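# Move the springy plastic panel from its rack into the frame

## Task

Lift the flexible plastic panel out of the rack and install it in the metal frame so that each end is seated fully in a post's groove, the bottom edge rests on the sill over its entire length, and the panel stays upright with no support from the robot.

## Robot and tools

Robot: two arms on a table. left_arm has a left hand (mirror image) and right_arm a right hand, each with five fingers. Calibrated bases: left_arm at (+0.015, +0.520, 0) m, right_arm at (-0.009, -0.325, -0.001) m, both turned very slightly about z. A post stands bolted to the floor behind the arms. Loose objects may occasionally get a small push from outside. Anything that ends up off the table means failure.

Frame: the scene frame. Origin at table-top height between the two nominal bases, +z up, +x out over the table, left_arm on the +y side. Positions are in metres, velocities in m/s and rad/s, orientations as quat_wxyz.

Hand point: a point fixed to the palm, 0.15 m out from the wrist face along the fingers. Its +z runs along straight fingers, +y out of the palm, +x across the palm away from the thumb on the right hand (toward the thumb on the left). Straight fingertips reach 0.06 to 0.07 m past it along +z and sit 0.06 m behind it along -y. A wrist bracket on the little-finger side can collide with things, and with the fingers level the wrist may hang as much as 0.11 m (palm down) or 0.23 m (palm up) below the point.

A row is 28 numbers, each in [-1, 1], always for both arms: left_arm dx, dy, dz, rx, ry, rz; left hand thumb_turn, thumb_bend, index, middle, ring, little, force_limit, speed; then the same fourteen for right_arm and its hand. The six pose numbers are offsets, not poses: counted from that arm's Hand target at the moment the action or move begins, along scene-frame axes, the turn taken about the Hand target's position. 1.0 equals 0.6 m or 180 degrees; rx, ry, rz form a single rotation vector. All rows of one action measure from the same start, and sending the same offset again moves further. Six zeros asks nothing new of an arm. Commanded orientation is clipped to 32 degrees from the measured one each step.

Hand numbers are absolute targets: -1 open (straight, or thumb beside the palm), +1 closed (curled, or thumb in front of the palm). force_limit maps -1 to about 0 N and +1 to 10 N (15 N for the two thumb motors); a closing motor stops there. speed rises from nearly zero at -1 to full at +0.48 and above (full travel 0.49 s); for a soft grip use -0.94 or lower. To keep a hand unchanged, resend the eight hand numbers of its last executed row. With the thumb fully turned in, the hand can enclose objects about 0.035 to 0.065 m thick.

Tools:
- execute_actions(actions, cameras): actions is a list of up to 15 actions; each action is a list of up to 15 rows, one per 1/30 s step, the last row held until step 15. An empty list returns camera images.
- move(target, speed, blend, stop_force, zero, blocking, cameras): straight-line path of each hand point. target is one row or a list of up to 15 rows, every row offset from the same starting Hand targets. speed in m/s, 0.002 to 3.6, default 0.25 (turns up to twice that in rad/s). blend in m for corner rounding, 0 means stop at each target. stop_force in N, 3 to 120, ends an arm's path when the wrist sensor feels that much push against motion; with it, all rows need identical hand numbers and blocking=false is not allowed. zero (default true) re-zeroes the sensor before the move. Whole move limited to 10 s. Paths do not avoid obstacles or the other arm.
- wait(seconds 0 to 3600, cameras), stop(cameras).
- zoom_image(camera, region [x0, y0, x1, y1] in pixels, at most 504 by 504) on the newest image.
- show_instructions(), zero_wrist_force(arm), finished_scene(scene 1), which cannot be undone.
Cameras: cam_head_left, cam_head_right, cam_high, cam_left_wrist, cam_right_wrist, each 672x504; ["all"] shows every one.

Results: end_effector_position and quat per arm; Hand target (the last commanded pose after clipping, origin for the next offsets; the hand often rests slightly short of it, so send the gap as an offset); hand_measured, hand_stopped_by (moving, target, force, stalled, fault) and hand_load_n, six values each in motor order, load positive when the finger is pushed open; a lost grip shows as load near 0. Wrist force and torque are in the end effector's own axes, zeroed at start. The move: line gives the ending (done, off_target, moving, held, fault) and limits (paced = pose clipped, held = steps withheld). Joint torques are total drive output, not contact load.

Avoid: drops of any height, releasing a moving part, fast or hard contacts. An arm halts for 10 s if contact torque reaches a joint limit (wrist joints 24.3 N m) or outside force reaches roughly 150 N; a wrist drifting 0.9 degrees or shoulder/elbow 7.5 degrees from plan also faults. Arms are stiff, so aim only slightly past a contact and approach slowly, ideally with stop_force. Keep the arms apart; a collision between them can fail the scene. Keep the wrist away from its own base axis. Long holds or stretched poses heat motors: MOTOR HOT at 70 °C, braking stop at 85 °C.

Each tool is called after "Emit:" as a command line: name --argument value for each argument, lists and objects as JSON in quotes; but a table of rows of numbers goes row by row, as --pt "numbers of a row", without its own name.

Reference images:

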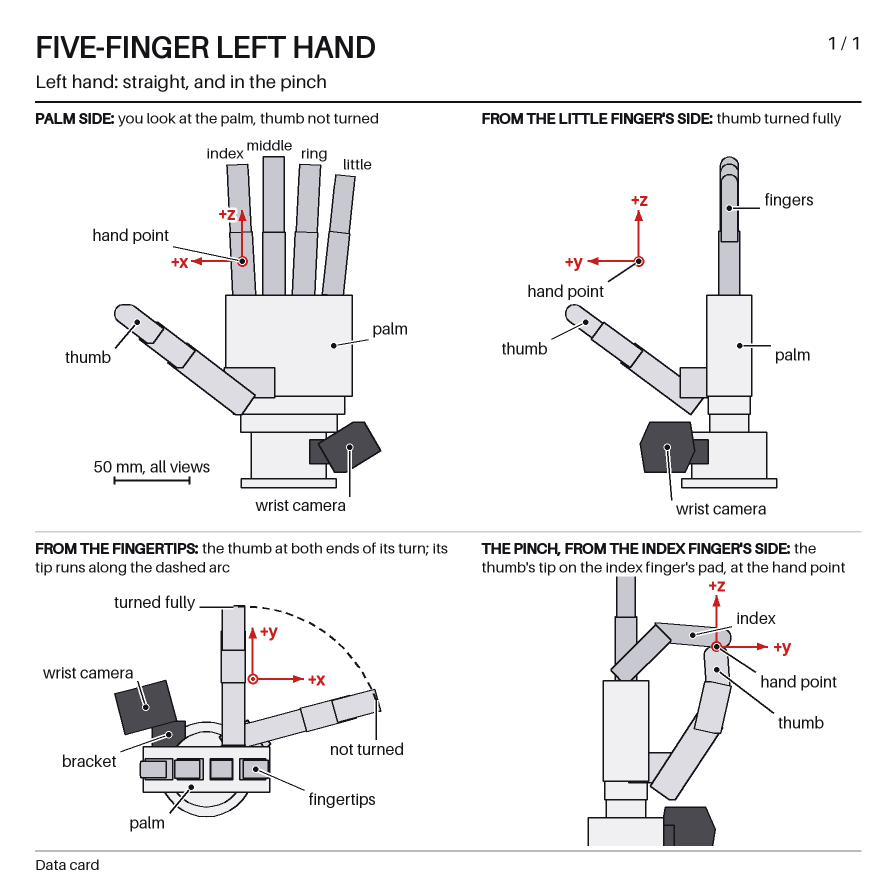

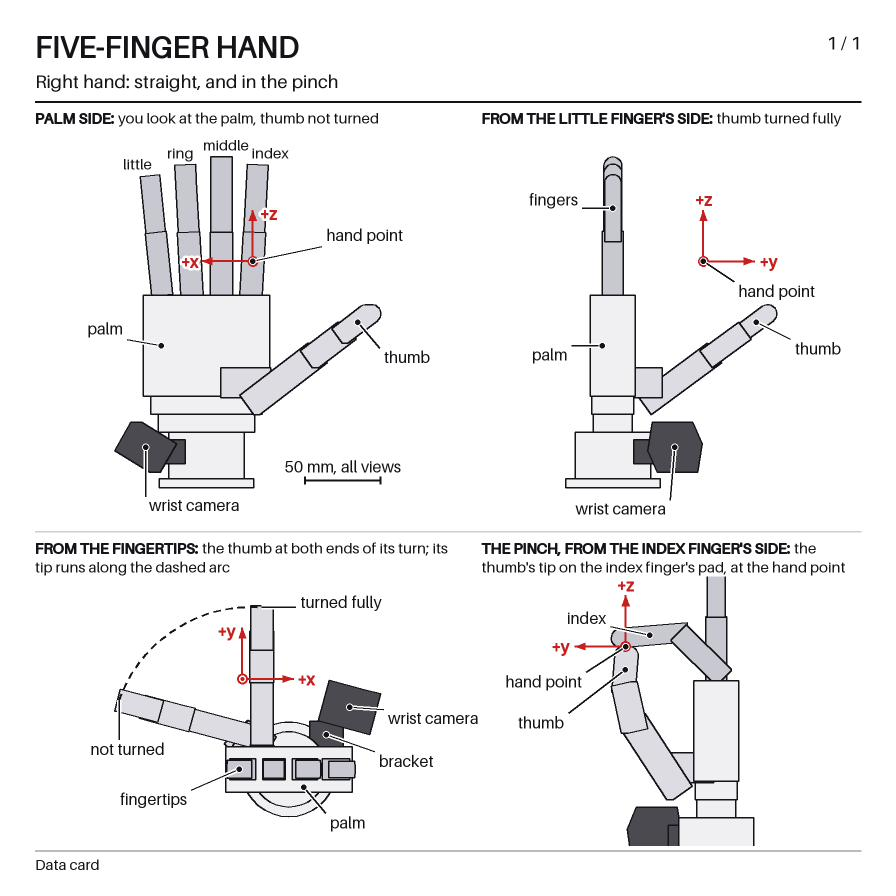

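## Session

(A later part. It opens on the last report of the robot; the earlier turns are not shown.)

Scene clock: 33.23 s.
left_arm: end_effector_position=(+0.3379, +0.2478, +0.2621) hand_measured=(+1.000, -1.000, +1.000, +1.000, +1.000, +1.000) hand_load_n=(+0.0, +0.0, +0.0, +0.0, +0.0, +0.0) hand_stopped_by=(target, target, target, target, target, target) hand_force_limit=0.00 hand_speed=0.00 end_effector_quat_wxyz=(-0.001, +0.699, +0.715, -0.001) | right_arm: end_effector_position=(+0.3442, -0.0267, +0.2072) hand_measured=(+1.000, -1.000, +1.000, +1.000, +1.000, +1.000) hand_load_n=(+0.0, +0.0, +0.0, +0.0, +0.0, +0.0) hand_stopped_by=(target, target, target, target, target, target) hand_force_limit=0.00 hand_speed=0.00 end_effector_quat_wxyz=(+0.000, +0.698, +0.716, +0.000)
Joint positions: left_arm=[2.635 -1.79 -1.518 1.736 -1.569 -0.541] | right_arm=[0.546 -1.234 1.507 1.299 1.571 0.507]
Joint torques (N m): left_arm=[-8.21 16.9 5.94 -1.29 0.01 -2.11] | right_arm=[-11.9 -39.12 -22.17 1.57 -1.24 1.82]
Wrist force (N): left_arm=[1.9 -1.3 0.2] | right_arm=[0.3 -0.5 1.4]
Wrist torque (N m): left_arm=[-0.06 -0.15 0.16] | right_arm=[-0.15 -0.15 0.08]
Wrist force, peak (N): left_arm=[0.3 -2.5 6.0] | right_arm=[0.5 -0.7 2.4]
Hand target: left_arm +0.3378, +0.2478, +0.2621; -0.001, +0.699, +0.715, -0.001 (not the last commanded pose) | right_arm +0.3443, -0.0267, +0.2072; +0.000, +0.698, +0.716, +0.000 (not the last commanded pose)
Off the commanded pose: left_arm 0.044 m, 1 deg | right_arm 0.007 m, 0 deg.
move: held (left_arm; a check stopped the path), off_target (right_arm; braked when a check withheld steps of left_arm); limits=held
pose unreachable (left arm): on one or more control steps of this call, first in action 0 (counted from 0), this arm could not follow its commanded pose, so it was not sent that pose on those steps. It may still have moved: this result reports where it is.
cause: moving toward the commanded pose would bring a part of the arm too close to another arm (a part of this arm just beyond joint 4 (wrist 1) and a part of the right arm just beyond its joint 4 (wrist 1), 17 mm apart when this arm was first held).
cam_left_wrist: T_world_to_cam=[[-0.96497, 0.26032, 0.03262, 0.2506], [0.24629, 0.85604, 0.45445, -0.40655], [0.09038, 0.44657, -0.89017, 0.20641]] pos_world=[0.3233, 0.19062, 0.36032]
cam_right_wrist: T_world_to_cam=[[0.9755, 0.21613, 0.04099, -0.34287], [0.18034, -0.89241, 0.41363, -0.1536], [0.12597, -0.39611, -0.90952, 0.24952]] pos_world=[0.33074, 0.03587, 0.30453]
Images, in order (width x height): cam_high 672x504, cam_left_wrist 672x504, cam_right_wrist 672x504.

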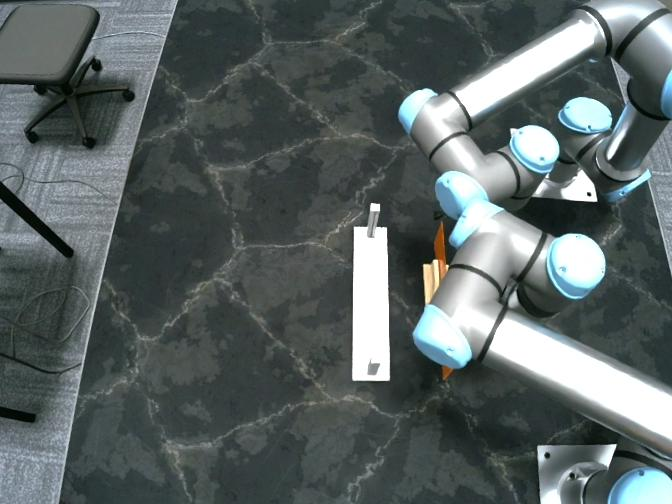

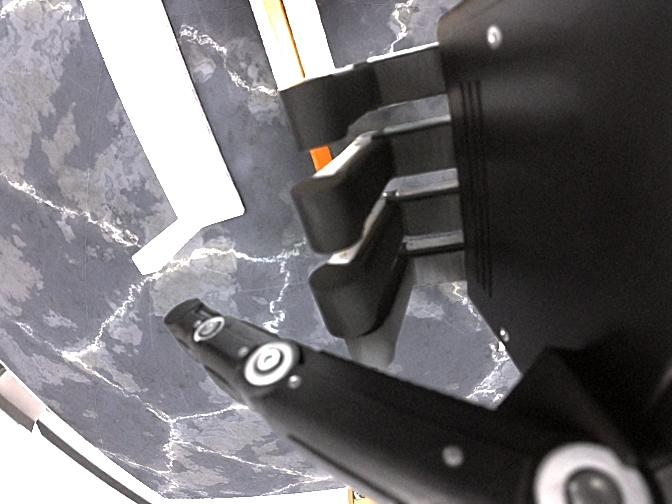

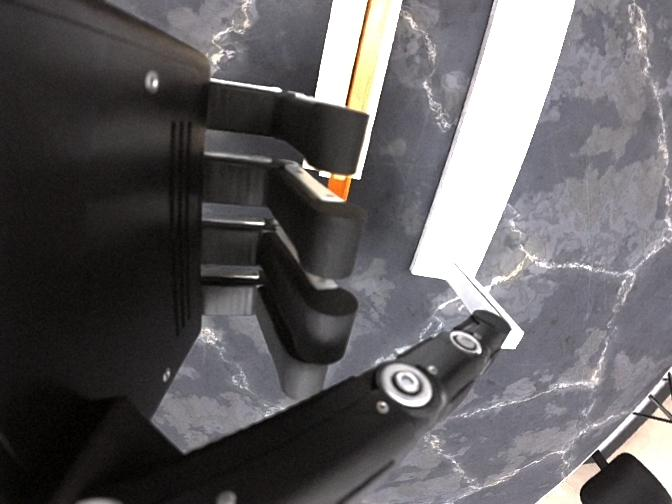

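Emit:
move --pt "0 0 0 -0.0667 0 0.0025 1 -1 1 1 1 1 0 0 0 0 0 0.0667 0 0.001 1 -1 1 1 1 1 0 0" --pt "-0.013 -0.0347 -0.0702 -0.0667 0 0.0025 1 -1 1 1 1 1 0 0 -0.003 0.0212 -0.012 0.0667 0 0.001 1 -1 1 1 1 1 0 0" --cameras '["cam_right_wrist","cam_left_wrist","cam_high"]' --speed 0.15

Scene clock: 38.63 s.
left_arm: end_effector_position=(+0.3299, +0.2270, +0.2199) hand_measured=(+1.000, -1.000, +1.000, +1.000, +1.000, +1.000) hand_load_n=(+0.5, +0.0, +0.0, +0.5, +0.0, +0.0) hand_stopped_by=(target, target, target, target, target, target) hand_force_limit=0.00 hand_speed=0.00 end_effector_quat_wxyz=(+0.072, +0.693, +0.714, -0.076) | right_arm: end_effector_position=(+0.3425, -0.0139, +0.2000) hand_measured=(+1.000, -1.000, +1.000, +1.000, +1.000, +1.000) hand_load_n=(+0.0, +0.0, +0.0, +0.0, +0.0, +0.0) hand_stopped_by=(target, target, target, target, target, target) hand_force_limit=0.00 hand_speed=0.00 end_effector_quat_wxyz=(-0.073, +0.693, +0.714, +0.075)
Joint positions: left_arm=[2.701 -1.735 -1.667 1.923 -1.382 -0.491] | right_arm=[0.46 -1.309 1.6 1.189 1.382 0.426]
Joint torques (N m): left_arm=[8.04 27.01 32.52 -1.69 0.76 0.72] | right_arm=[-12.65 -37.4 -4.97 3.44 0 -1.58]
Wrist force (N): left_arm=[2.1 -1.6 0.6] | right_arm=[0.3 0.1 0.8]
Wrist torque (N m): left_arm=[-0.15 -0.14 0.11] | right_arm=[-0.05 -0.09 0.16]
Wrist force, peak (N): left_arm=[2.1 -1.9 1.5] | right_arm=[0.2 -0.4 1.8]
Hand target: left_arm +0.3300, +0.2270, +0.2199; +0.072, +0.693, +0.714, -0.076 | right_arm +0.3425, -0.0140, +0.2000; -0.073, +0.693, +0.713, +0.075
Off the commanded pose: left_arm 0.000 m, 0 deg | right_arm 0.000 m, 0 deg.
move: done
cam_left_wrist: T_world_to_cam=[[-0.96694, 0.25412, -0.02102, 0.26362], [0.23957, 0.93359, 0.26649, -0.34164], [0.08734, 0.25265, -0.96361, 0.24002]] pos_world=[0.31579, 0.19132, 0.32787]
cam_right_wrist: T_world_to_cam=[[0.97484, 0.20576, 0.0857, -0.35252], [0.18304, -0.95841, 0.21896, -0.10188], [0.12719, -0.19777, -0.97196, 0.26311]] pos_world=[0.32883, 0.02693, 0.30826]
Images, in order (width x height): cam_high 672x504, cam_left_wrist 672x504, cam_right_wrist 672x504.

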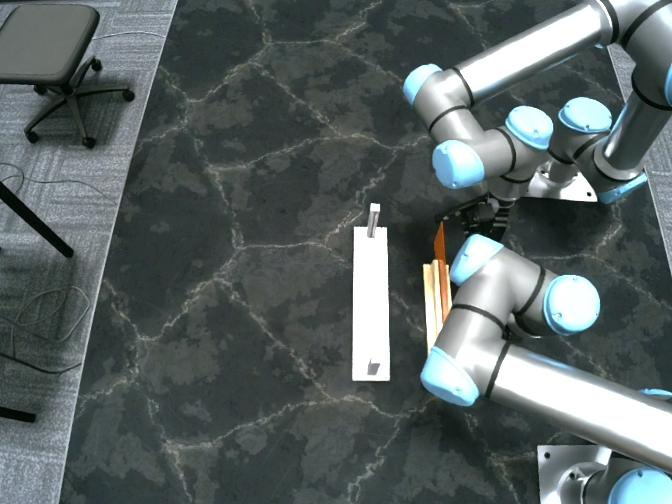

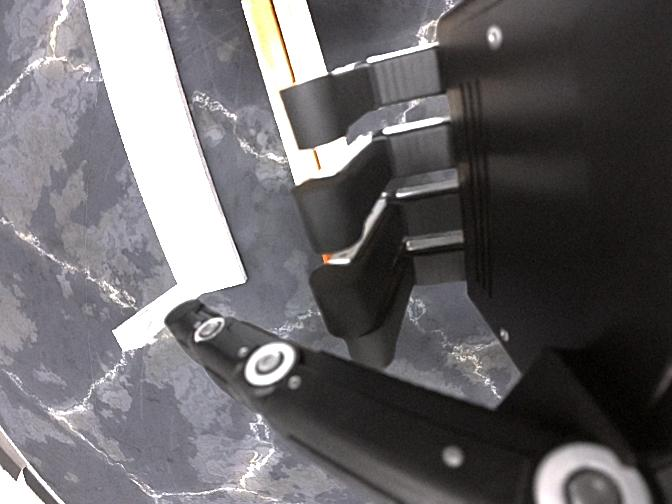

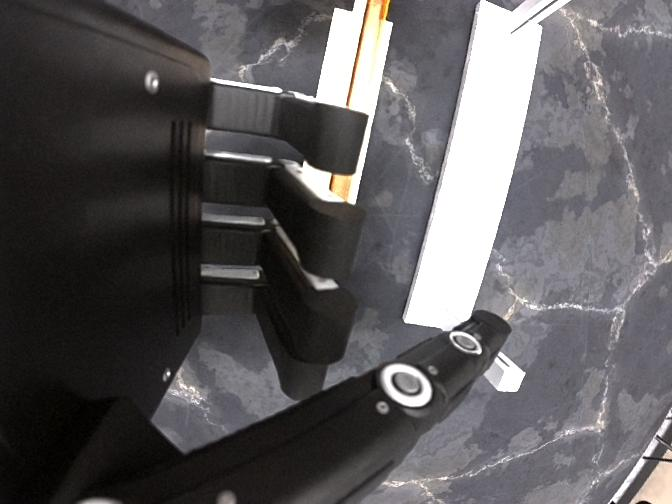

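Emit:
zoom_image --camera "cam_right_wrist" --region '[270, 0, 430, 240]'

Emit:
zoom_image --camera "cam_left_wrist" --region '[230, 0, 390, 280]'

Scaled by 2.100 from the camera's image (finer frame: 960x720).

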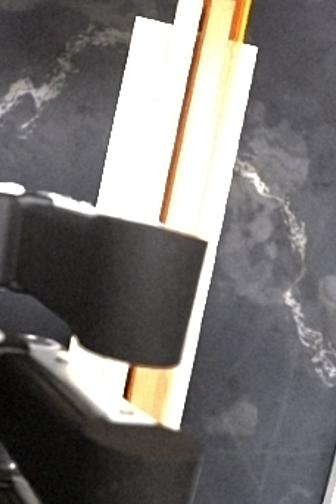

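Scaled by 1.800 from the camera's image (finer frame: 960x720).

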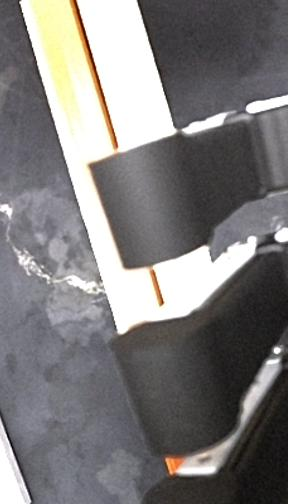

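Emit:
move --target '[0,0,-0.15,0,0,0,1,-1,1,1,1,1,0,0, 0,0,-0.1167,0,0,0,1,-1,1,1,1,1,0,0]' --cameras '["cam_right_wrist","cam_left_wrist","cam_high"]' --speed 0.1

Emit:
zoom_image --camera "cam_right_wrist" --region '[270, 0, 430, 240]'

Emit:
zoom_image --camera "cam_left_wrist" --region '[230, 0, 390, 280]'

Scene clock: 41.90 s.
left_arm: end_effector_position=(+0.3299, +0.2270, +0.1299) hand_measured=(+1.000, -1.000, +1.000, +1.000, +1.000, +1.000) hand_load_n=(+0.0, +0.0, +0.0, +0.0, +0.0, +0.0) hand_stopped_by=(target, target, target, target, target, target) hand_force_limit=0.00 hand_speed=0.00 end_effector_quat_wxyz=(+0.072, +0.693, +0.714, -0.076) | right_arm: end_effector_position=(+0.3424, -0.0140, +0.1299) hand_measured=(+1.000, -1.000, +1.000, +1.000, +1.000, +1.000) hand_load_n=(+0.5, +0.0, +0.0, +0.0, +0.5, +0.0) hand_stopped_by=(target, target, target, target, target, target) hand_force_limit=0.00 hand_speed=0.00 end_effector_quat_wxyz=(-0.073, +0.693, +0.713, +0.075)
Joint positions: left_arm=[2.701 -1.814 -1.817 2.152 -1.382 -0.491] | right_arm=[0.46 -1.248 1.711 1.017 1.382 0.426]
Joint torques (N m): left_arm=[5.2 30.19 30.93 -2.73 0.65 1.05] | right_arm=[-10.24 -39.4 -25.31 2.66 -1.54 -0.83]
Wrist force (N): left_arm=[2.4 -1.4 0.2] | right_arm=[0.2 0.1 1.2]
Wrist torque (N m): left_arm=[-0.10 -0.22 0.14] | right_arm=[-0.08 -0.15 0.11]
Wrist force, peak (N): left_arm=[2.5 -1.3 1.6] | right_arm=[-0.1 -0.2 1.7]
Hand target: left_arm +0.3300, +0.2270, +0.1299; +0.072, +0.693, +0.714, -0.076 | right_arm +0.3425, -0.0140, +0.1300; -0.073, +0.693, +0.713, +0.075
Off the commanded pose: left_arm 0.000 m, 0 deg | right_arm 0.000 m, 0 deg.
move: done
cam_left_wrist: T_world_to_cam=[[-0.96698, 0.25398, -0.02096, 0.26176], [0.23945, 0.93363, 0.26647, -0.31762], [0.08724, 0.25265, -0.96362, 0.15332]] pos_world=[0.31579, 0.19132, 0.23787]
cam_right_wrist: T_world_to_cam=[[0.97489, 0.20569, 0.0853, -0.34633], [0.18305, -0.9584, 0.21899, -0.08652], [0.12679, -0.19787, -0.97199, 0.19513]] pos_world=[0.32873, 0.02693, 0.23815]
Images, in order (width x height): cam_high 672x504, cam_left_wrist 672x504, cam_right_wrist 672x504.

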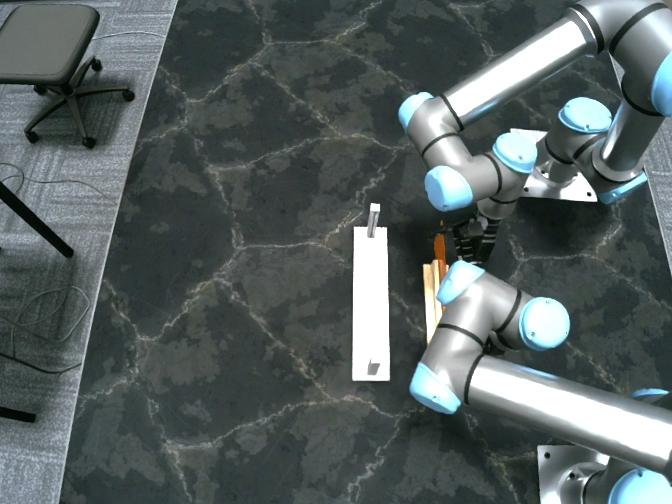

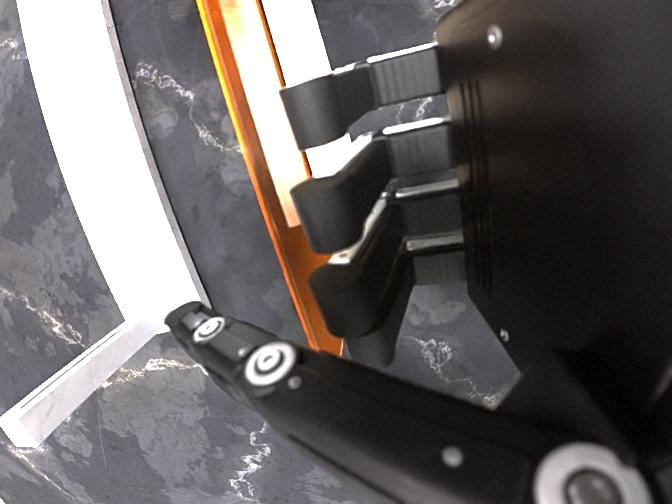

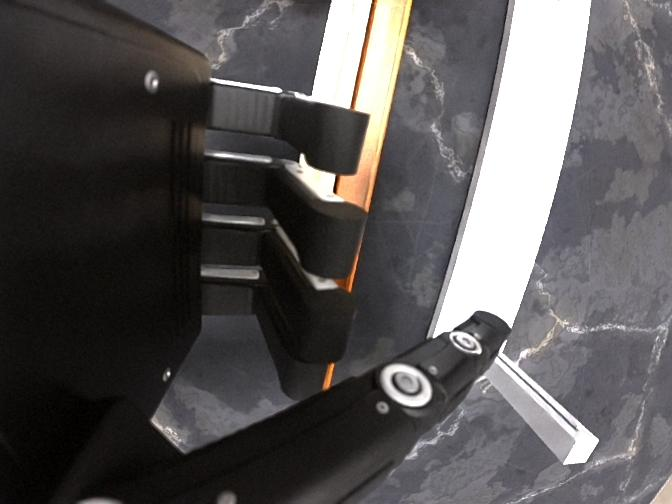

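Scaled by 2.100 from the camera's image (finer frame: 960x720).

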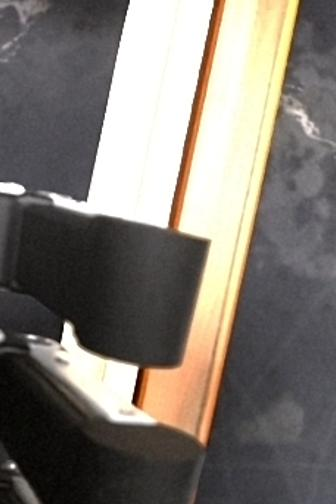

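Scaled by 1.800 from the camera's image (finer frame: 960x720).

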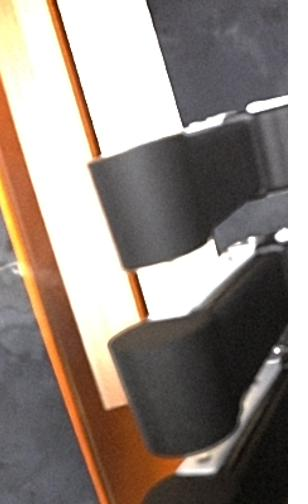

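Emit:
move --target '[0,0,-0.025,0,0,0,1,-1,1,1,1,1,0,0, 0,0,-0.025,0,0,0,1,-1,1,1,1,1,0,0]' --cameras '["cam_right_wrist","cam_left_wrist"]' --speed 0.1

Emit:
zoom_image --camera "cam_left_wrist" --region '[150, 60, 410, 370]'

Emit:
zoom_image --camera "cam_right_wrist" --region '[270, 60, 530, 370]'

Scene clock: 44.00 s.
left_arm: end_effector_position=(+0.3299, +0.2270, +0.1149) hand_measured=(+1.000, -1.000, +1.000, +1.000, +1.000, +1.000) hand_load_n=(+0.0, +0.0, +0.0, +0.0, +0.0, +0.0) hand_stopped_by=(target, target, target, target, target, target) hand_force_limit=0.00 hand_speed=0.00 end_effector_quat_wxyz=(+0.072, +0.693, +0.714, -0.076) | right_arm: end_effector_position=(+0.3424, -0.0140, +0.1149) hand_measured=(+1.000, -1.000, +1.000, +1.000, +1.000, +1.000) hand_load_n=(+0.0, +0.0, +0.0, +0.0, +0.0, +0.0) hand_stopped_by=(target, target, target, target, target, target) hand_force_limit=0.00 hand_speed=0.00 end_effector_quat_wxyz=(-0.073, +0.693, +0.713, +0.075)
Joint positions: left_arm=[2.701 -1.832 -1.838 2.19 -1.382 -0.491] | right_arm=[0.46 -1.231 1.731 0.98 1.382 0.426]
Joint torques (N m): left_arm=[-6.87 29.11 30.51 -2 0.86 0.01] | right_arm=[-2.86 -38.23 -25.08 1.71 -1.49 1.15]
Wrist force (N): left_arm=[2.1 -1.6 0.7] | right_arm=[0.1 0.1 1.0]
Wrist torque (N m): left_arm=[-0.14 -0.14 0.14] | right_arm=[-0.07 -0.12 0.10]
Wrist force, peak (N): left_arm=[2.3 -1.3 1.7] | right_arm=[0.0 0.1 1.9]
Hand target: left_arm +0.3300, +0.2270, +0.1149; +0.072, +0.693, +0.714, -0.076 | right_arm +0.3425, -0.0140, +0.1150; -0.073, +0.693, +0.713, +0.075
Off the commanded pose: left_arm 0.000 m, 0 deg | right_arm 0.000 m, 0 deg.
move: done
cam_left_wrist: T_world_to_cam=[[-0.96698, 0.25401, -0.02095, 0.26143], [0.23947, 0.93362, 0.26647, -0.31363], [0.08724, 0.25265, -0.96362, 0.13887]] pos_world=[0.31579, 0.19132, 0.22287]
cam_right_wrist: T_world_to_cam=[[0.97489, 0.20569, 0.0853, -0.34503], [0.18305, -0.9584, 0.21899, -0.08333], [0.12679, -0.19787, -0.97199, 0.18053]] pos_world=[0.32873, 0.02683, 0.22315]
Images, in order (width x height): cam_left_wrist 672x504, cam_right_wrist 672x504.

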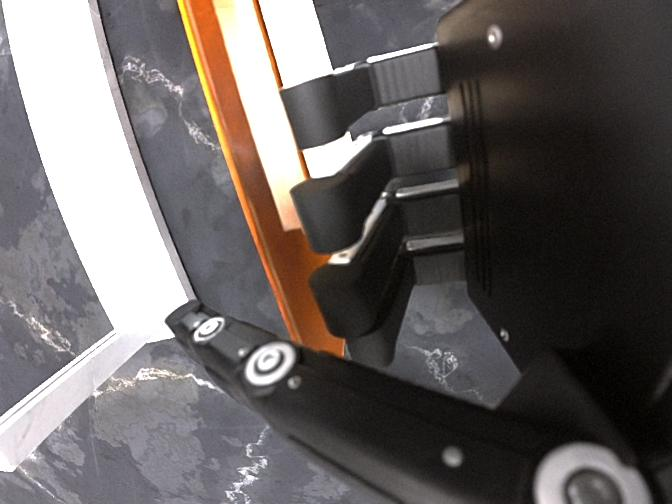

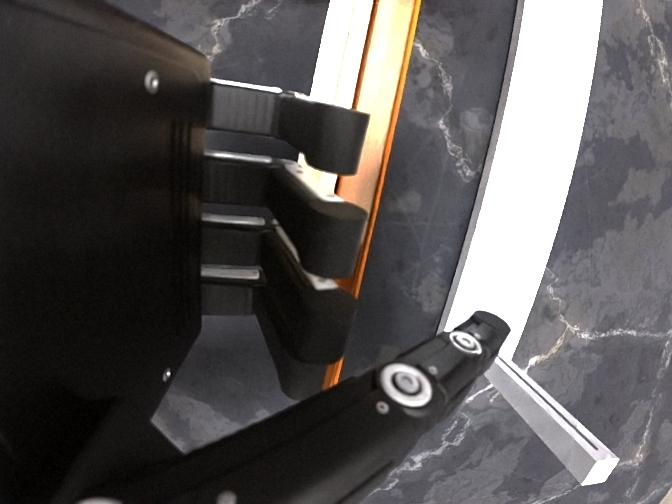

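Scaled by 1.626 from the camera's image (finer frame: 960x720).

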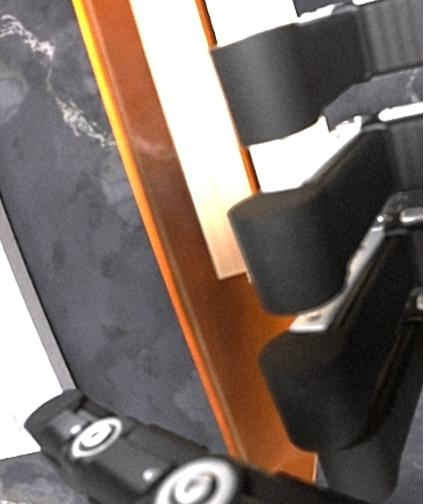

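Scaled by 1.626 from the camera's image (finer frame: 960x720).

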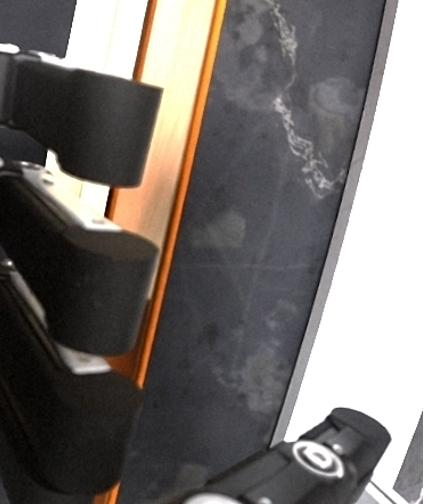

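Emit:
move --target '[0,0,-0.02,0,0,0,1,-1,1,1,1,1,0,0, 0,0,-0.04,0,0,0,1,-1,1,1,1,1,0,0]' --cameras '["cam_right_wrist","cam_left_wrist"]' --speed 0.05 --stop_force 8

Emit:
zoom_image --camera "cam_left_wrist" --region '[150, 60, 410, 370]'

Emit:
zoom_image --camera "cam_right_wrist" --region '[270, 60, 530, 370]'

Scene clock: 47.00 s.
left_arm: end_effector_position=(+0.3300, +0.2270, +0.1029) hand_measured=(+1.000, -1.000, +1.000, +1.000, +1.000, +1.000) hand_load_n=(+0.0, +0.0, +0.0, +0.0, +0.0, +0.0) hand_stopped_by=(target, target, target, target, target, target) hand_force_limit=0.00 hand_speed=0.00 end_effector_quat_wxyz=(+0.072, +0.693, +0.714, -0.076) | right_arm: end_effector_position=(+0.3425, -0.0140, +0.0910) hand_measured=(+1.000, -1.000, +1.000, +1.000, +1.000, +1.000) hand_load_n=(+0.0, +0.0, +0.0, +0.0, +0.0, +0.0) hand_stopped_by=(target, target, target, target, target, target) hand_force_limit=0.00 hand_speed=0.00 end_effector_quat_wxyz=(-0.073, +0.693, +0.713, +0.075)
Joint positions: left_arm=[2.701 -1.847 -1.853 2.221 -1.382 -0.491] | right_arm=[0.46 -1.203 1.76 0.922 1.382 0.426]
Joint torques (N m): left_arm=[-7.37 32.02 30.08 -3.84 0.93 -1.56] | right_arm=[8.34 -39.63 -24.4 1.23 -1.06 1.04]
Wrist force (N): left_arm=[1.9 -1.4 0.3] | right_arm=[0.1 0.1 1.2]
Wrist torque (N m): left_arm=[-0.08 -0.12 0.11] | right_arm=[-0.09 -0.07 0.11]
Wrist force, peak (N): left_arm=[2.3 -1.6 0.4] | right_arm=[0.1 -0.2 1.6]
Hand target: left_arm +0.3300, +0.2270, +0.1029; +0.072, +0.693, +0.714, -0.076 | right_arm +0.3425, -0.0140, +0.0910; -0.073, +0.693, +0.713, +0.075
Off the commanded pose: left_arm 0.000 m, 0 deg | right_arm 0.000 m, 0 deg.
move: done
cam_left_wrist: T_world_to_cam=[[-0.96698, 0.25395, -0.02119, 0.26125], [0.23936, 0.93366, 0.26642, -0.31039], [0.08745, 0.25255, -0.96362, 0.12726]] pos_world=[0.31579, 0.19132, 0.21087]
cam_right_wrist: T_world_to_cam=[[0.97489, 0.20563, 0.08553, -0.34315], [0.18295, -0.95844, 0.21892, -0.07797], [0.12699, -0.19777, -0.97199, 0.15724]] pos_world=[0.32883, 0.02693, 0.19925]
Images, in order (width x height): cam_left_wrist 672x504, cam_right_wrist 672x504.

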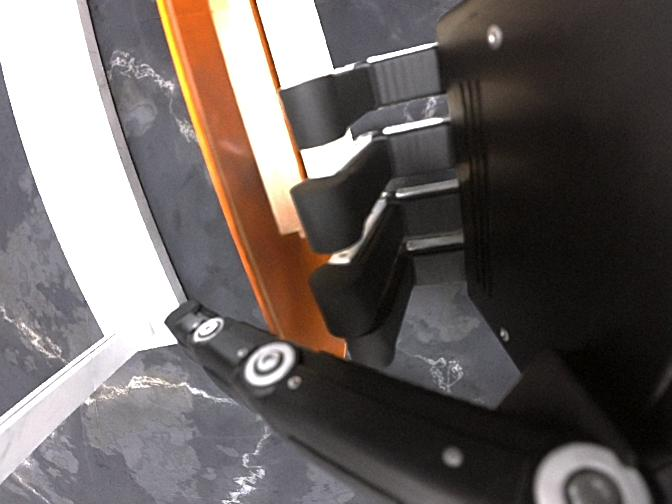

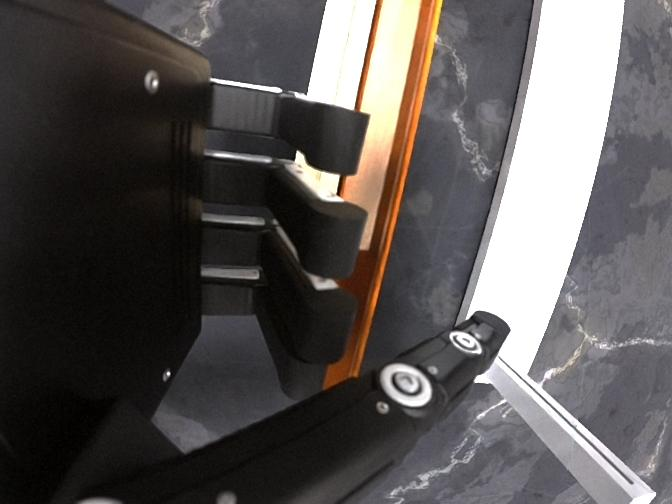

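Scaled by 1.626 from the camera's image (finer frame: 960x720).

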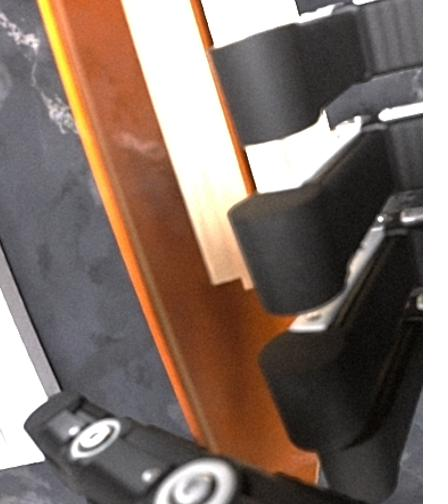

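Scaled by 1.626 from the camera's image (finer frame: 960x720).

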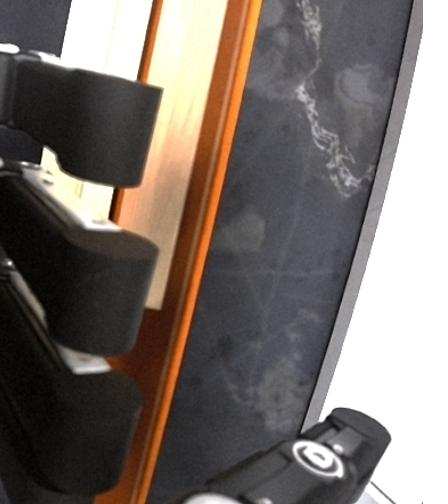

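Emit:
move --target '[0,0,0.02,0,0,0,1,-1,1,1,1,1,0,0, 0,0,0,0,0,0,1,-1,1,1,1,1,0,0]' --cameras '[]' --speed 0.05

Emit:
move --target '[0.035,0,0,0,0,0,1,-1,1,1,1,1,0,0, 0.035,0,0,0,0,0,1,-1,1,1,1,1,0,0]' --cameras '["cam_right_wrist","cam_left_wrist"]' --speed 0.01 --stop_force 3

Scene clock: 49.47 s.
left_arm: end_effector_position=(+0.3301, +0.2269, +0.1151) hand_measured=(+1.000, -1.000, +1.000, +1.000, +1.000, +1.000) hand_load_n=(+0.0, +0.0, +0.0, +0.0, +0.0, +0.0) hand_stopped_by=(target, target, target, target, target, target) hand_force_limit=0.00 hand_speed=0.00 end_effector_quat_wxyz=(+0.073, +0.693, +0.714, -0.076) | right_arm: end_effector_position=(+0.3425, -0.0140, +0.0910) hand_measured=(+1.000, -1.000, +1.000, +1.000, +1.000, +1.000) hand_load_n=(+0.0, +0.0, +0.0, +0.0, +0.0, +0.0) hand_stopped_by=(target, target, target, target, target, target) hand_force_limit=0.00 hand_speed=0.00 end_effector_quat_wxyz=(-0.073, +0.693, +0.713, +0.075)
Joint positions: left_arm=[2.701 -1.832 -1.837 2.19 -1.382 -0.491] | right_arm=[0.46 -1.203 1.76 0.922 1.382 0.426]
Joint torques (N m): left_arm=[-7.31 18.1 4.62 -0.94 0.82 -1.54] | right_arm=[11.05 -40.88 -25.12 1.17 -0.96 1.42]
Wrist force (N): left_arm=[2.3 -1.5 0.5] | right_arm=[0.2 -0.1 0.8]
Wrist torque (N m): left_arm=[-0.12 -0.18 0.14] | right_arm=[-0.11 -0.09 0.11]
Wrist force, peak (N): left_arm=[2.4 -1.3 0.9] | right_arm=[0.2 0.0 1.5]
Hand target: left_arm +0.3300, +0.2270, +0.1149; +0.072, +0.693, +0.714, -0.076 | right_arm +0.3425, -0.0140, +0.0910; -0.073, +0.693, +0.713, +0.075
Off the commanded pose: left_arm 0.000 m, 0 deg | right_arm 0.000 m, 0 deg.
move: done

Scene clock: 52.77 s.
left_arm: end_effector_position=(+0.3510, +0.2270, +0.1149) hand_measured=(+1.000, -1.000, +1.000, +1.000, +1.000, +1.000) hand_load_n=(+0.0, +0.0, -0.5, +0.0, +0.0, +0.0) hand_stopped_by=(target, target, target, target, target, target) hand_force_limit=0.00 hand_speed=0.00 end_effector_quat_wxyz=(+0.072, +0.693, +0.714, -0.076) | right_arm: end_effector_position=(+0.3635, -0.0140, +0.0910) hand_measured=(+1.000, -1.000, +1.000, +1.000, +1.000, +1.000) hand_load_n=(+0.0, +0.0, +0.0, +0.0, +0.0, +0.0) hand_stopped_by=(target, target, target, target, target, target) hand_force_limit=0.00 hand_speed=0.00 end_effector_quat_wxyz=(-0.073, +0.693, +0.713, +0.075)
Joint positions: left_arm=[2.726 -1.865 -1.794 2.175 -1.379 -0.465] | right_arm=[0.438 -1.169 1.713 0.941 1.38 0.404]
Joint torques (N m): left_arm=[-8.52 33.3 4.14 -1.32 1.3 -1.79] | right_arm=[12.77 -41.48 -3.01 0.81 -1.5 1.58]
Wrist force (N): left_arm=[2.1 -1.7 -0.1] | right_arm=[0.9 -0.4 1.1]
Wrist torque (N m): left_arm=[-0.09 -0.16 0.12] | right_arm=[-0.15 -0.19 0.17]
Wrist force, peak (N): left_arm=[2.5 -1.7 0.3] | right_arm=[0.2 -0.5 1.5]
Hand target: left_arm +0.3510, +0.2270, +0.1149; +0.072, +0.693, +0.714, -0.076 | right_arm +0.3635, -0.0140, +0.0910; -0.073, +0.693, +0.713, +0.075
Off the commanded pose: left_arm 0.000 m, 0 deg | right_arm 0.000 m, 0 deg.
move: done
cam_left_wrist: T_world_to_cam=[[-0.96698, 0.25395, -0.02122, 0.28181], [0.23937, 0.93369, 0.26633, -0.31861], [0.08745, 0.25246, -0.96365, 0.13701]] pos_world=[0.33679, 0.19132, 0.22287]
cam_right_wrist: T_world_to_cam=[[0.97487, 0.20565, 0.08563, -0.36364], [0.18295, -0.95843, 0.21894, -0.08182], [0.12709, -0.19777, -0.97198, 0.15454]] pos_world=[0.34983, 0.02693, 0.19925]
Images, in order (width x height): cam_left_wrist 672x504, cam_right_wrist 672x504.

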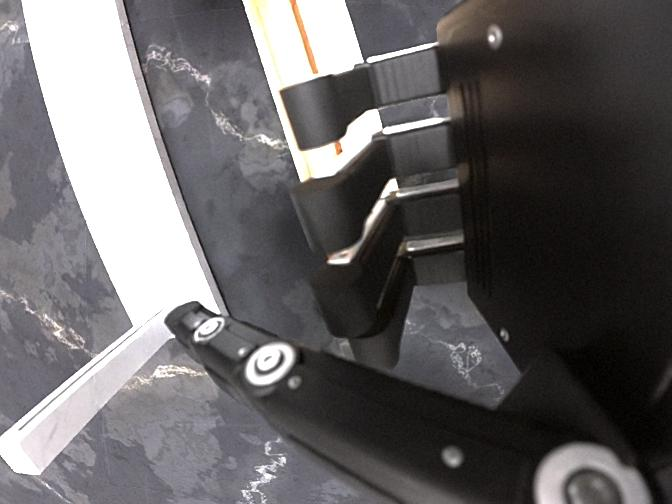

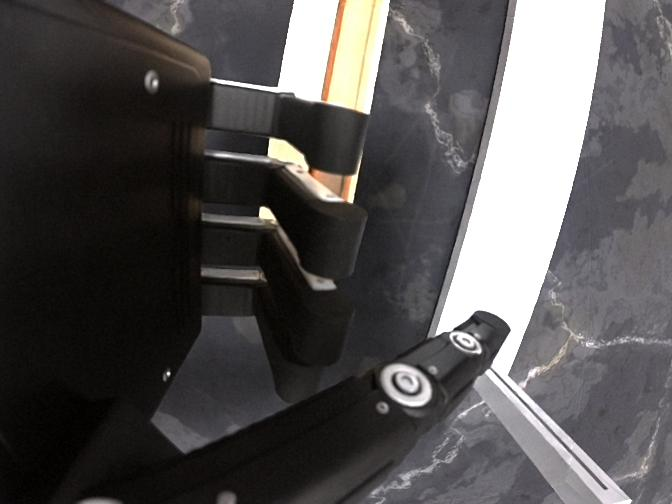

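Emit:
zoom_image --camera "cam_left_wrist" --region '[220, 0, 400, 360]'

Emit:
zoom_image --camera "cam_right_wrist" --region '[270, 0, 430, 360]'

Emit:
execute_actions --actions '[]' --cameras '["cam_high"]'

Scaled by 1.400 from the camera's image (finer frame: 960x720).

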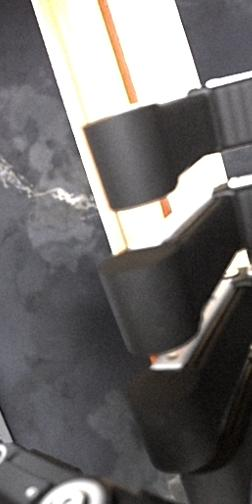

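Scaled by 1.400 from the camera's image (finer frame: 960x720).

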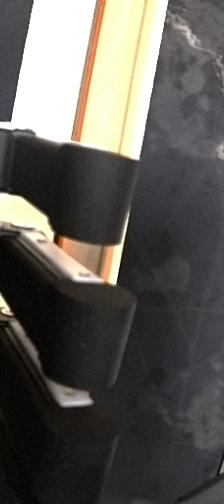

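Scene clock: 53.17 s.
left_arm: end_effector_position=(+0.3510, +0.2270, +0.1149) hand_measured=(+1.000, -1.000, +1.000, +1.000, +1.000, +1.000) hand_load_n=(+0.0, +0.0, +0.0, +0.0, +0.0, +0.5) hand_stopped_by=(target, target, target, target, target, target) hand_force_limit=0.00 hand_speed=0.00 end_effector_quat_wxyz=(+0.072, +0.693, +0.714, -0.076) | right_arm: end_effector_position=(+0.3635, -0.0140, +0.0910) hand_measured=(+1.000, -1.000, +1.000, +1.000, +1.000, +1.000) hand_load_n=(+0.0, +0.0, -0.5, +0.0, +0.0, +0.0) hand_stopped_by=(target, target, target, target, target, target) hand_force_limit=0.00 hand_speed=0.00 end_effector_quat_wxyz=(-0.073, +0.693, +0.713, +0.075)
Joint positions: left_arm=[2.726 -1.865 -1.794 2.175 -1.379 -0.465] | right_arm=[0.438 -1.169 1.713 0.941 1.38 0.404]
Joint velocities: within noise
Joint torques (N m): left_arm=[-8.69 32.78 3.64 -1.46 0.86 -1.67] | right_arm=[12.84 -41.53 -3.06 0.88 -1.23 1.65]
Wrist force (N): left_arm=[2.6 -1.8 0.2] | right_arm=[0.5 -0.5 1.1]
Wrist torque (N m): left_arm=[-0.11 -0.23 0.15] | right_arm=[-0.18 -0.13 0.14]
Wrist force, peak (N): left_arm=[2.6 -1.8 0.2] | right_arm=[0.7 -0.5 1.3]
Hand target: left_arm +0.3510, +0.2270, +0.1149; +0.072, +0.693, +0.714, -0.076 | right_arm +0.3635, -0.0140, +0.0910; -0.073, +0.693, +0.713, +0.075
Off the commanded pose: left_arm 0.000 m, 0 deg | right_arm 0.000 m, 0 deg.
Images, in order (width x height): cam_high 672x504.

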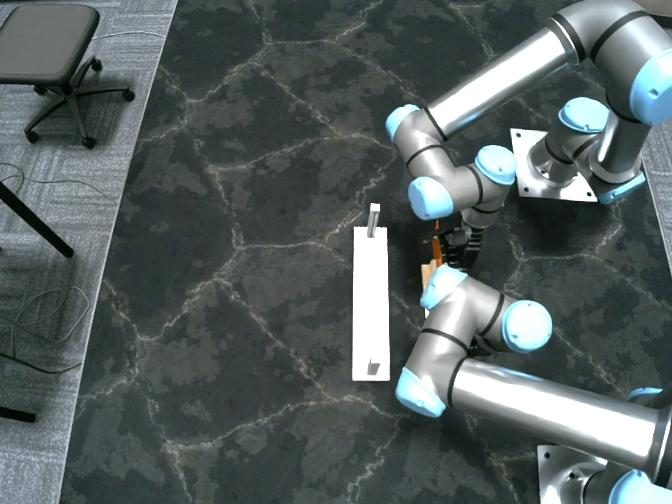

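Emit:
execute_actions --actions '[]' --cameras '["cam_left_wrist","cam_right_wrist"]'

Emit:
zoom_image --camera "cam_right_wrist" --region '[320, 60, 400, 210]'

Emit:
zoom_image --camera "cam_left_wrist" --region '[230, 20, 330, 190]'

Emit:
zoom_image --camera "cam_left_wrist" --region '[290, 140, 390, 310]'

Scene clock: 53.97 s.
left_arm: end_effector_position=(+0.3510, +0.2270, +0.1149) hand_measured=(+1.000, -1.000, +1.000, +1.000, +1.000, +1.000) hand_load_n=(+0.0, +0.0, +0.0, +0.0, +0.0, +0.0) hand_stopped_by=(target, target, target, target, target, target) hand_force_limit=0.00 hand_speed=0.00 end_effector_quat_wxyz=(+0.072, +0.693, +0.714, -0.076) | right_arm: end_effector_position=(+0.3635, -0.0140, +0.0910) hand_measured=(+1.000, -1.000, +1.000, +1.000, +1.000, +1.000) hand_load_n=(+0.0, +0.0, +0.0, +0.0, +0.0, +0.0) hand_stopped_by=(target, target, target, target, target, target) hand_force_limit=0.00 hand_speed=0.00 end_effector_quat_wxyz=(-0.073, +0.693, +0.713, +0.075)
Joint positions: left_arm=[2.726 -1.865 -1.794 2.175 -1.379 -0.465] | right_arm=[0.438 -1.169 1.713 0.941 1.38 0.404]
Joint velocities: within noise
Joint torques (N m): left_arm=[-8.35 32.77 3.81 -1.26 0.48 -1.66] | right_arm=[13.37 -41.39 -3.06 0.75 -0.74 1.61]
Wrist force (N): left_arm=[2.1 -1.7 0.7] | right_arm=[0.6 -0.4 1.1]
Wrist torque (N m): left_arm=[-0.13 -0.15 0.12] | right_arm=[-0.15 -0.14 0.15]
Wrist force, peak (N): left_arm=[2.4 -1.9 0.5] | right_arm=[0.9 -0.8 1.1]
Hand target: left_arm +0.3510, +0.2270, +0.1149; +0.072, +0.693, +0.714, -0.076 | right_arm +0.3635, -0.0140, +0.0910; -0.073, +0.693, +0.713, +0.075
Off the commanded pose: left_arm 0.000 m, 0 deg | right_arm 0.000 m, 0 deg.
camera_calibration:
cam_left_wrist: T_world_to_cam=[[-0.96698, 0.25395, -0.02122, 0.28181], [0.23937, 0.93369, 0.26633, -0.31861], [0.08745, 0.25246, -0.96365, 0.13701]] pos_world=[0.33679, 0.19132, 0.22287]
cam_right_wrist: T_world_to_cam=[[0.97487, 0.20565, 0.08563, -0.36364], [0.18295, -0.95843, 0.21894, -0.08182], [0.12709, -0.19777, -0.97198, 0.15454]] pos_world=[0.34983, 0.02693, 0.19925]
Images, in order (width x height): cam_left_wrist 672x504, cam_right_wrist 672x504.

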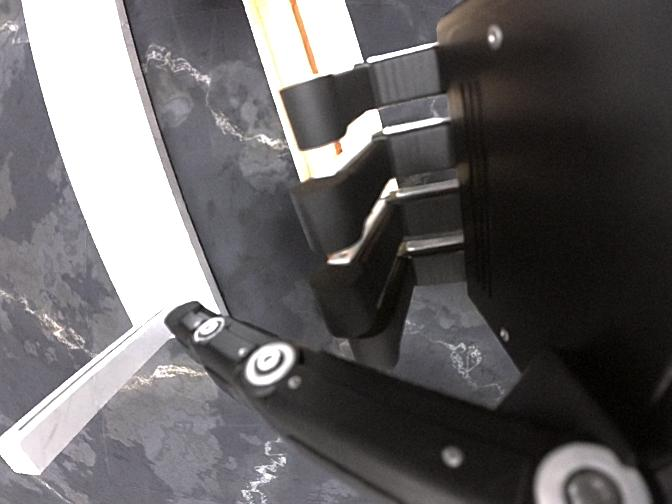

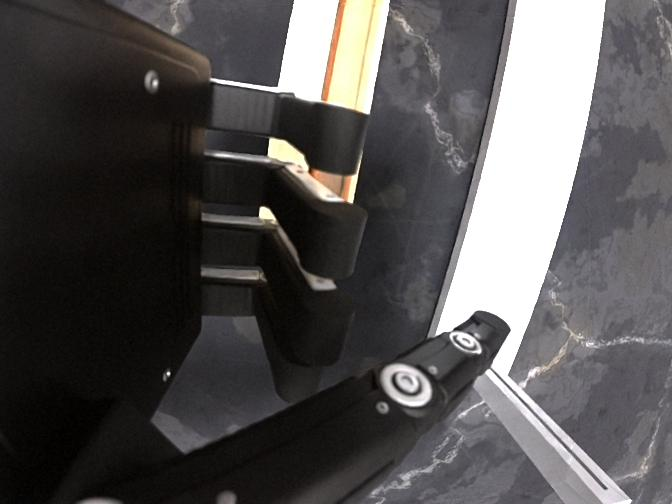

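Scaled by 3.360 from the camera's image (finer frame: 960x720).

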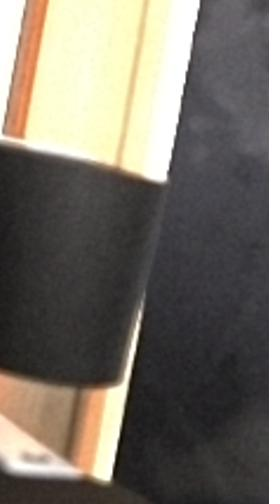

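Scaled by 2.965 from the camera's image (finer frame: 960x720).

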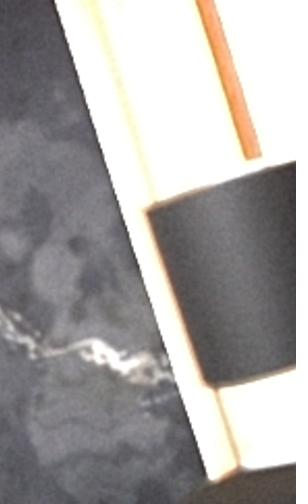

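Scaled by 2.965 from the camera's image (finer frame: 960x720).

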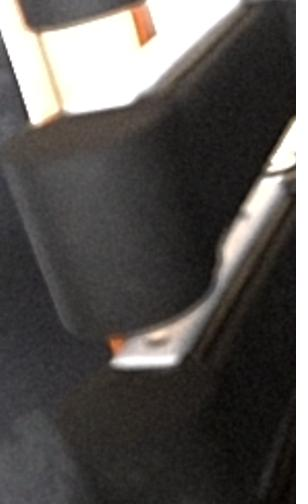

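Emit:
move --target '[-0.0067,0,0,0,0,0,1,-1,1,1,1,1,0,0, -0.0083,0,0,0,0,0,1,-1,1,1,1,1,0,0]' --cameras '[]' --speed 0.03

Emit:
move --target '[0,0,0,0,0,0,1,0.4,1,1,1,1,-0.6,-0.7, 0,0,0,0,0,0,1,0.4,1,1,1,1,-0.6,-0.7]' --cameras '["cam_left_wrist","cam_right_wrist"]' --speed 0.03

Scene clock: 56.43 s.
left_arm: end_effector_position=(+0.3468, +0.2270, +0.1149) hand_measured=(+1.000, -1.000, +1.000, +1.000, +1.000, +1.000) hand_load_n=(+0.0, +0.0, +0.0, +0.0, +0.0, +0.0) hand_stopped_by=(target, target, target, target, target, target) hand_force_limit=0.00 hand_speed=0.00 end_effector_quat_wxyz=(+0.072, +0.693, +0.714, -0.076) | right_arm: end_effector_position=(+0.3584, -0.0139, +0.0910) hand_measured=(+1.000, -1.000, +1.000, +1.000, +1.000, +1.000) hand_load_n=(+0.0, +0.0, +0.0, +0.0, +0.5, +0.0) hand_stopped_by=(target, target, target, target, target, target) hand_force_limit=0.00 hand_speed=0.00 end_effector_quat_wxyz=(-0.073, +0.693, +0.713, +0.075)
Joint positions: left_arm=[2.721 -1.859 -1.803 2.178 -1.38 -0.47] | right_arm=[0.443 -1.177 1.724 0.936 1.38 0.409]
Joint torques (N m): left_arm=[6.14 18.35 30.25 -3.09 -1.28 1.38] | right_arm=[-9.58 -19.57 -25.16 3.49 1.06 -1.37]
Wrist force (N): left_arm=[2.0 -1.5 0.4] | right_arm=[0.4 0.0 1.0]
Wrist torque (N m): left_arm=[-0.10 -0.15 0.21] | right_arm=[-0.12 -0.11 0.02]
Wrist force, peak (N): left_arm=[2.5 -1.9 0.3] | right_arm=[1.0 -0.6 1.1]
Hand target: left_arm +0.3470, +0.2270, +0.1149; +0.072, +0.693, +0.714, -0.076 | right_arm +0.3585, -0.0140, +0.0910; -0.073, +0.693, +0.713, +0.075
Off the commanded pose: left_arm 0.000 m, 0 deg | right_arm 0.000 m, 0 deg.
move: done

Scene clock: 57.87 s.
left_arm: end_effector_position=(+0.3470, +0.2270, +0.1149) hand_measured=(+1.000, -0.504, +1.000, +1.000, +1.000, +1.000) hand_load_n=(+0.0, +3.0, +0.0, +0.0, +0.0, +0.5) hand_stopped_by=(target, force, target, target, target, target) hand_force_limit=-0.60 hand_speed=-0.70 end_effector_quat_wxyz=(+0.072, +0.693, +0.714, -0.076) | right_arm: end_effector_position=(+0.3585, -0.0140, +0.0910) hand_measured=(+1.000, -0.504, +1.000, +1.000, +1.000, +1.000) hand_load_n=(+1.5, +3.5, +0.0, +0.0, +0.0, +0.0) hand_stopped_by=(target, force, target, target, target, target) hand_force_limit=-0.60 hand_speed=-0.70 end_effector_quat_wxyz=(-0.073, +0.693, +0.713, +0.075)
Joint positions: left_arm=[2.721 -1.859 -1.802 2.178 -1.38 -0.47] | right_arm=[0.443 -1.177 1.724 0.936 1.38 0.409]
Joint torques (N m): left_arm=[10.95 18.53 29.73 -3.69 -1.17 1.51] | right_arm=[-12.09 -20.32 -24.78 3.39 -0.69 -1.64]
Wrist force (N): left_arm=[2.3 -1.6 0.8] | right_arm=[0.4 0.2 1.1]
Wrist torque (N m): left_arm=[-0.14 -0.18 0.23] | right_arm=[-0.10 -0.13 0.04]
Wrist force, peak (N): left_arm=[2.3 -1.8 0.5] | right_arm=[0.6 -0.4 1.4]
Hand target: left_arm +0.3470, +0.2270, +0.1149; +0.072, +0.693, +0.714, -0.076 | right_arm +0.3585, -0.0140, +0.0910; -0.073, +0.693, +0.713, +0.075
Off the commanded pose: left_arm 0.000 m, 0 deg | right_arm 0.000 m, 0 deg.
move: done
cam_left_wrist: T_world_to_cam=[[-0.96698, 0.25395, -0.02119, 0.27794], [0.23936, 0.93366, 0.26642, -0.31766], [0.08745, 0.25255, -0.96362, 0.13734]] pos_world=[0.33279, 0.19132, 0.22287]
cam_right_wrist: T_world_to_cam=[[0.97487, 0.20565, 0.08563, -0.35877], [0.18295, -0.95843, 0.21894, -0.0809], [0.12709, -0.19777, -0.97198, 0.15517]] pos_world=[0.34483, 0.02693, 0.19925]

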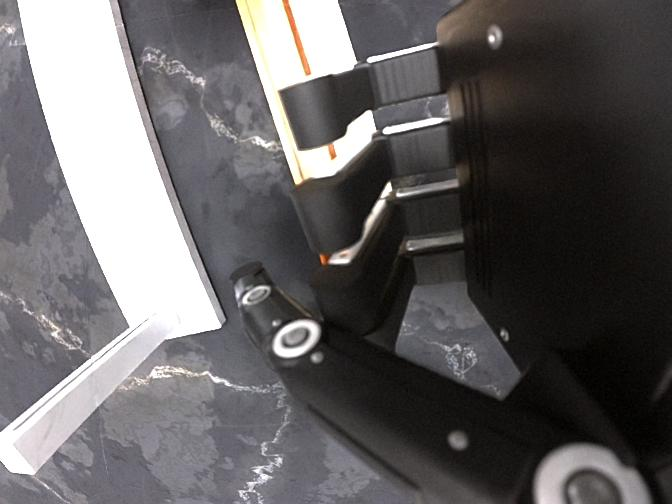

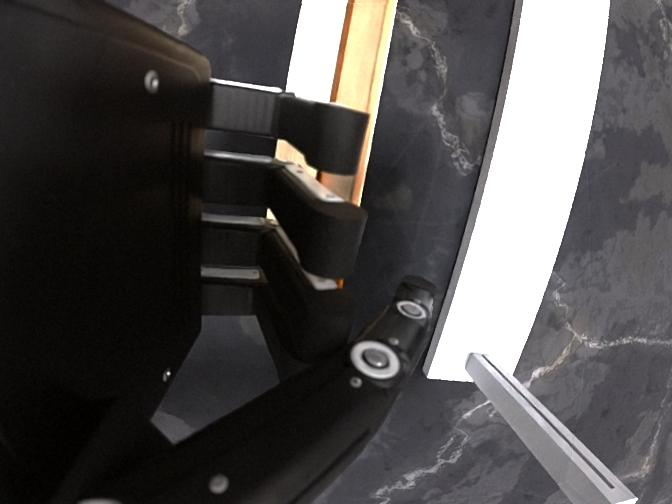

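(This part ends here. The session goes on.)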